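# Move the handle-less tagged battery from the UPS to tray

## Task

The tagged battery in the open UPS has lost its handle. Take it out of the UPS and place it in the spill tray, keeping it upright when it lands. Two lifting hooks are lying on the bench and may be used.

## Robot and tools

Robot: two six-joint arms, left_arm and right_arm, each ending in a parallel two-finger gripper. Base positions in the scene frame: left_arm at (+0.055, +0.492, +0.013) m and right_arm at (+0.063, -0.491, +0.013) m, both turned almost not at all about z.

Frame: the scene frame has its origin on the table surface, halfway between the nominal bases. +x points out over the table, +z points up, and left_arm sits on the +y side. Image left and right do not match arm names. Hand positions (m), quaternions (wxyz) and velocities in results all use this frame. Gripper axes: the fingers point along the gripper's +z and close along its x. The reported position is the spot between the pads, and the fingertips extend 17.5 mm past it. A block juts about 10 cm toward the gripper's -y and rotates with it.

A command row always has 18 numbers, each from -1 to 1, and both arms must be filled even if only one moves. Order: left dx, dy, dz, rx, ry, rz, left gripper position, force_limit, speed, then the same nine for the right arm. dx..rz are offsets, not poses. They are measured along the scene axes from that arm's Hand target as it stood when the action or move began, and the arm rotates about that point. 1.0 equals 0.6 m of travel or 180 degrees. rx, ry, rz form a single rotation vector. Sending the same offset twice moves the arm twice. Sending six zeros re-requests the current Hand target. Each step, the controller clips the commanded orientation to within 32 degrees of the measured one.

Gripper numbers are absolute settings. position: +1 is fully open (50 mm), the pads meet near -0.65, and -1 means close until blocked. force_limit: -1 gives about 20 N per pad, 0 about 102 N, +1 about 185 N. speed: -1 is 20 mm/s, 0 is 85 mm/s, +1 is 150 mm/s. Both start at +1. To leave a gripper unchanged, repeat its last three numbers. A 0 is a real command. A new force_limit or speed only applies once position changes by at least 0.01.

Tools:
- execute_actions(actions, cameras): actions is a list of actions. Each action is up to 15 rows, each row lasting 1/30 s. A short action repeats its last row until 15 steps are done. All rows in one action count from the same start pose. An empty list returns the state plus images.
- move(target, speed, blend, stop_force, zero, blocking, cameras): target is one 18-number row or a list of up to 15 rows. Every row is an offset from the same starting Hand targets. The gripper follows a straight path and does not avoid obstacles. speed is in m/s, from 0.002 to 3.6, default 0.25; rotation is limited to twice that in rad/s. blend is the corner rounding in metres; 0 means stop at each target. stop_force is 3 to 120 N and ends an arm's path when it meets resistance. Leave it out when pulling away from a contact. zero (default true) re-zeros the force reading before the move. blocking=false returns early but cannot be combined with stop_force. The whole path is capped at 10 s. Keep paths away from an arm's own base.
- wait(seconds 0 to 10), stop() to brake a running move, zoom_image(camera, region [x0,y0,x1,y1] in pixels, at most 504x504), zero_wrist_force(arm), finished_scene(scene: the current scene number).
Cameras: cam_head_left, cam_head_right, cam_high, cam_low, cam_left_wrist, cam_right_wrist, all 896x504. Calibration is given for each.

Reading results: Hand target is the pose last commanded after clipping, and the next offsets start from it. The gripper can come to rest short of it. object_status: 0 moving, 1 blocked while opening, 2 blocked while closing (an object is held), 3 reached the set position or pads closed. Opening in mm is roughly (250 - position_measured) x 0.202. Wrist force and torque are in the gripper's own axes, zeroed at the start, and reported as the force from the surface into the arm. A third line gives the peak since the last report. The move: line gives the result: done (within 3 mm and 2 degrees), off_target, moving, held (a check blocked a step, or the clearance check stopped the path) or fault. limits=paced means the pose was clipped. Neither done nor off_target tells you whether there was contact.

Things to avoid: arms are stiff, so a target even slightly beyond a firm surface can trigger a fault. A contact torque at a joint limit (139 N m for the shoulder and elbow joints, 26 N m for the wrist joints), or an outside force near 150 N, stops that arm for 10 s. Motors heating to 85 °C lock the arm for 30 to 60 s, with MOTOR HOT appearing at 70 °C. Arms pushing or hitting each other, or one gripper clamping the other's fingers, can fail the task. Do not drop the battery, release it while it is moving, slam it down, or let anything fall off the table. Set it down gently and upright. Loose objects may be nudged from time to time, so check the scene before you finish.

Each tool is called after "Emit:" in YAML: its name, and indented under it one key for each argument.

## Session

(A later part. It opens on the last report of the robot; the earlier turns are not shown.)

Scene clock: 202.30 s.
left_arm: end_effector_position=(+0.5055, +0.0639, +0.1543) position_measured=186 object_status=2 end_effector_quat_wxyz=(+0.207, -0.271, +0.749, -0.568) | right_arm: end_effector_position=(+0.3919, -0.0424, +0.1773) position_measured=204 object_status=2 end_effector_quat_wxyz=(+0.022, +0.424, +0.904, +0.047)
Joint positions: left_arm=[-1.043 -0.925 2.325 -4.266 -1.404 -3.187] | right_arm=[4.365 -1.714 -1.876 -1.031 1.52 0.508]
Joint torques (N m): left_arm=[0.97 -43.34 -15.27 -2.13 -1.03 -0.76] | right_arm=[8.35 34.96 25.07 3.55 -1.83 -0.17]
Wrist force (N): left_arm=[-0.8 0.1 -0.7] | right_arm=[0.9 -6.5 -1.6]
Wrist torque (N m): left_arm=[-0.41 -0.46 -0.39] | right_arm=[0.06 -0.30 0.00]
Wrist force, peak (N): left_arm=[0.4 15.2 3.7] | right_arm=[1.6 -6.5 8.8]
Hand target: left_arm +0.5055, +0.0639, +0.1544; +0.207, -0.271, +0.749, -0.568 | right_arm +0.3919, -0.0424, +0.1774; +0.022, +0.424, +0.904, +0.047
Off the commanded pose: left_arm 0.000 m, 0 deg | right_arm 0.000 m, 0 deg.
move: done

Emit:
move:
  target: [0.026,0.021,0,0,0,0,-1,-0.5,-0.5,-0.026,-0.021,0,0,0,0,-1,0,-0.8]
  speed: 0.02
  stop_force: 15
  cameras: ["cam_right_wrist"]

Scene clock: 204.97 s.
left_arm: end_effector_position=(+0.5211, +0.0765, +0.1544) position_measured=186 object_status=2 end_effector_quat_wxyz=(+0.207, -0.271, +0.749, -0.568) | right_arm: end_effector_position=(+0.3763, -0.0550, +0.1774) position_measured=204 object_status=2 end_effector_quat_wxyz=(+0.022, +0.424, +0.904, +0.047)
Joint positions: left_arm=[-0.986 -0.922 2.312 -4.257 -1.459 -3.172] | right_arm=[4.386 -1.669 -1.927 -1.026 1.518 0.528]
Joint torques (N m): left_arm=[-11.34 -34.64 2.57 -5.37 2.44 -1.06] | right_arm=[-12.96 24.48 33.97 2.73 -2.09 -2.33]
Wrist force (N): left_arm=[0.6 1.1 -0.4] | right_arm=[0.9 -2.3 0.3]
Wrist torque (N m): left_arm=[-0.37 -0.36 -0.67] | right_arm=[-0.26 -0.30 -0.09]
Wrist force, peak (N): left_arm=[-1.3 2.3 -0.3] | right_arm=[0.9 -6.5 -2.2]
Hand target: left_arm +0.5211, +0.0765, +0.1544; +0.207, -0.271, +0.749, -0.568 | right_arm +0.3763, -0.0550, +0.1774; +0.022, +0.424, +0.904, +0.047
Off the commanded pose: left_arm 0.000 m, 0 deg | right_arm 0.000 m, 0 deg.
move: done
camera_calibration:
cam_right_wrist: T_world_to_cam=[[-0.650941, 0.759127, -0.00144892, 0.29658], [0.687574, 0.590392, 0.422705, -0.28131], [0.321742, 0.27416, -0.906266, 0.184181], [0, 0, 0, 1]] pos_world=[0.327219, -0.109554, 0.286258]
Images, in order (width x height): cam_right_wrist 896x504.

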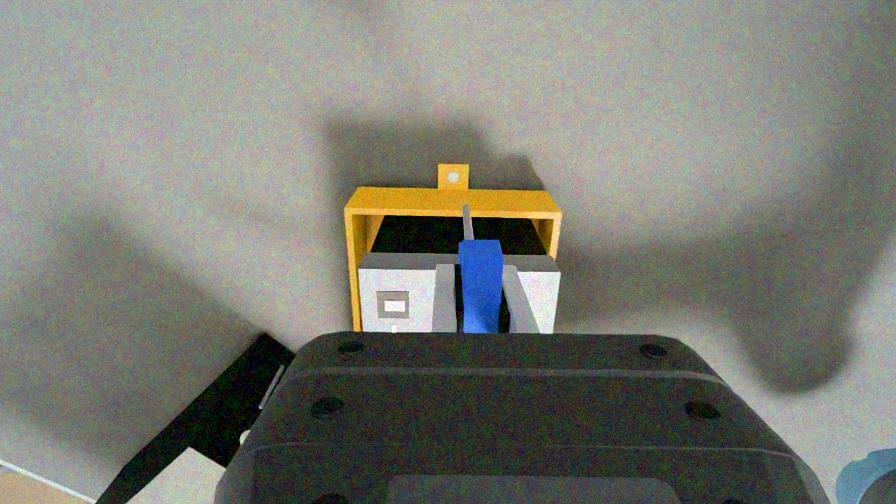

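Emit:
move:
  target:
    - [0,0,0.15,0,0,0,-1,-0.5,-0.5,0,0,0.15,0,0,0,-1,0,-0.8]
    - [0,0.1,0.15,0,0,0,-1,-0.5,-0.5,-0.1,-0.08,0.15,0,0,0,-1,0,-0.8]
  speed: 0.12
  blend: 0.01
  cameras: ["cam_right_wrist","cam_high","cam_low"]

Scene clock: 207.47 s.
left_arm: end_effector_position=(+0.5211, +0.1366, +0.2445) position_measured=186 object_status=2 end_effector_quat_wxyz=(+0.207, -0.271, +0.749, -0.568) | right_arm: end_effector_position=(+0.3163, -0.1029, +0.2673) position_measured=204 object_status=2 end_effector_quat_wxyz=(+0.022, +0.424, +0.904, +0.047)
Joint positions: left_arm=[-0.881 -1.244 2.404 -4.03 -1.56 -3.143] | right_arm=[4.481 -1.414 -1.929 -1.284 1.509 0.623]
Joint torques (N m): left_arm=[-6.62 -16.87 -21.99 -1.1 1.89 -1.88] | right_arm=[-10.38 24.77 28.48 4.76 -0.87 -2.64]
Wrist force (N): left_arm=[0.5 1.3 -0.5] | right_arm=[0.3 -2.5 0.1]
Wrist torque (N m): left_arm=[-0.35 -0.34 -0.64] | right_arm=[-0.27 -0.21 -0.01]
Wrist force, peak (N): left_arm=[0.9 3.5 0.0] | right_arm=[0.5 -4.2 -0.1]
Hand target: left_arm +0.5211, +0.1365, +0.2444; +0.207, -0.271, +0.749, -0.568 | right_arm +0.3163, -0.1030, +0.2674; +0.022, +0.424, +0.904, +0.047
Off the commanded pose: left_arm 0.000 m, 0 deg | right_arm 0.000 m, 0 deg.
move: done
camera_calibration:
cam_right_wrist: T_world_to_cam=[[-0.650993, 0.759082, -0.00163631, 0.294169], [0.687479, 0.590497, 0.422713, -0.249722], [0.32184, 0.274058, -0.906262, 0.298165], [0, 0, 0, 1]] pos_world=[0.267219, -0.157554, 0.376258]
Images, in order (width x height): cam_high 896x504, cam_low 896x504, cam_right_wrist 896x504.

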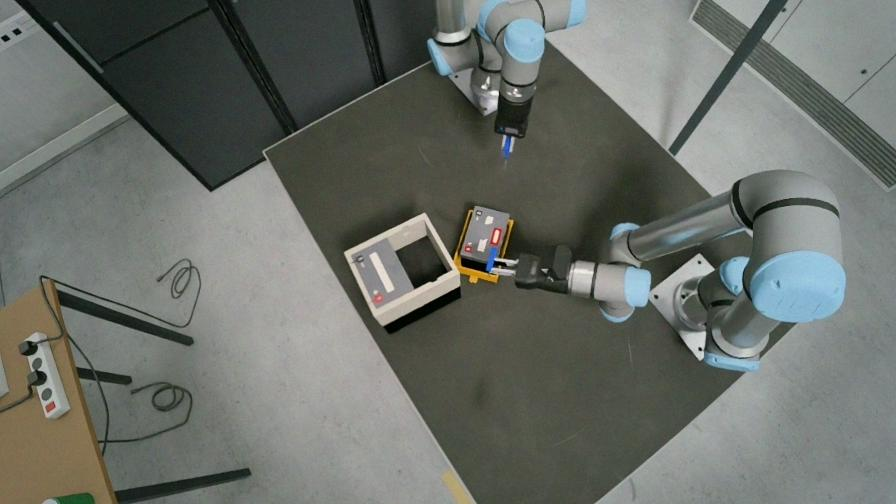

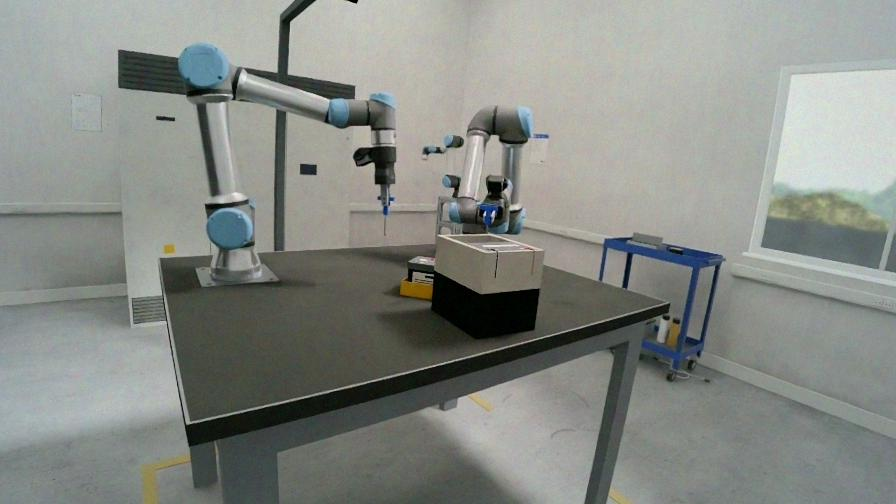

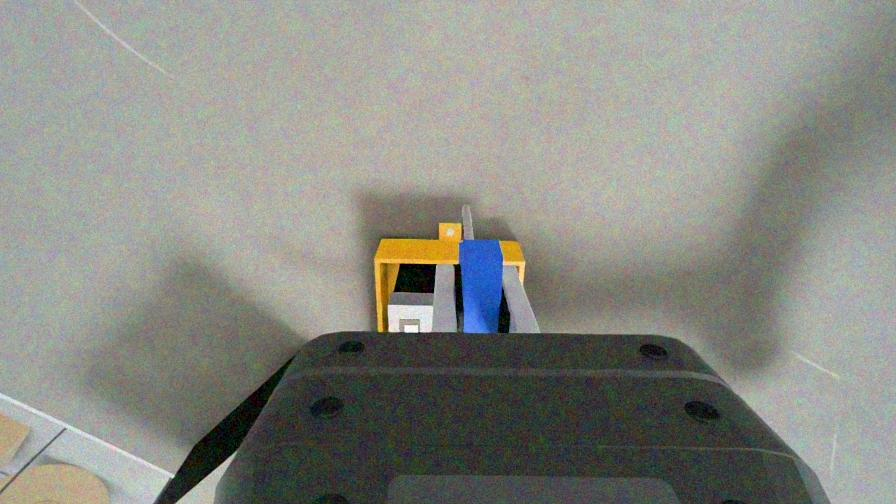

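Emit:
move:
  target:
    - [-0.1,0.15,0,0,0,0,-1,-0.5,-0.5,-0.03,-0.03,0,0,0,0,-1,0,-0.8]
    - [-0.1,0.15,-0.22,0,0,0,-1,-0.5,-0.5,-0.03,-0.03,-0.24,0,0,0,-1,0,-0.8]
  speed: 0.12

Emit:
finished_scene:
  scene: 1

Scene clock: 210.80 s.
left_arm: end_effector_position=(+0.4612, +0.2265, +0.1125) position_measured=186 object_status=2 end_effector_quat_wxyz=(+0.207, -0.271, +0.749, -0.568) | right_arm: end_effector_position=(+0.2983, -0.1210, +0.1234) position_measured=204 object_status=2 end_effector_quat_wxyz=(+0.022, +0.424, +0.904, +0.047)
Joint positions: left_arm=[-0.832 -0.727 2.623 -4.765 -1.607 -3.13] | right_arm=[4.514 -1.504 -2.253 -0.872 1.507 0.656]
Joint torques (N m): left_arm=[-11.79 -20.57 15.67 -3.94 2.33 -1.24] | right_arm=[-12.95 19.38 25.75 3.8 0.18 -2.87]
Wrist force (N): left_arm=[0.5 1.2 -0.4] | right_arm=[0.5 -2.2 0.3]
Wrist torque (N m): left_arm=[-0.34 -0.33 -0.66] | right_arm=[-0.24 -0.22 -0.08]
Wrist force, peak (N): left_arm=[0.9 1.8 -2.3] | right_arm=[0.7 -2.5 2.3]
Hand target: left_arm +0.4611, +0.2265, +0.1124; +0.207, -0.271, +0.749, -0.568 | right_arm +0.2983, -0.1210, +0.1234; +0.022, +0.424, +0.904, +0.047
Off the commanded pose: left_arm 0.000 m, 0 deg | right_arm 0.000 m, 0 deg.
move: done

The scene is finished: the task was done.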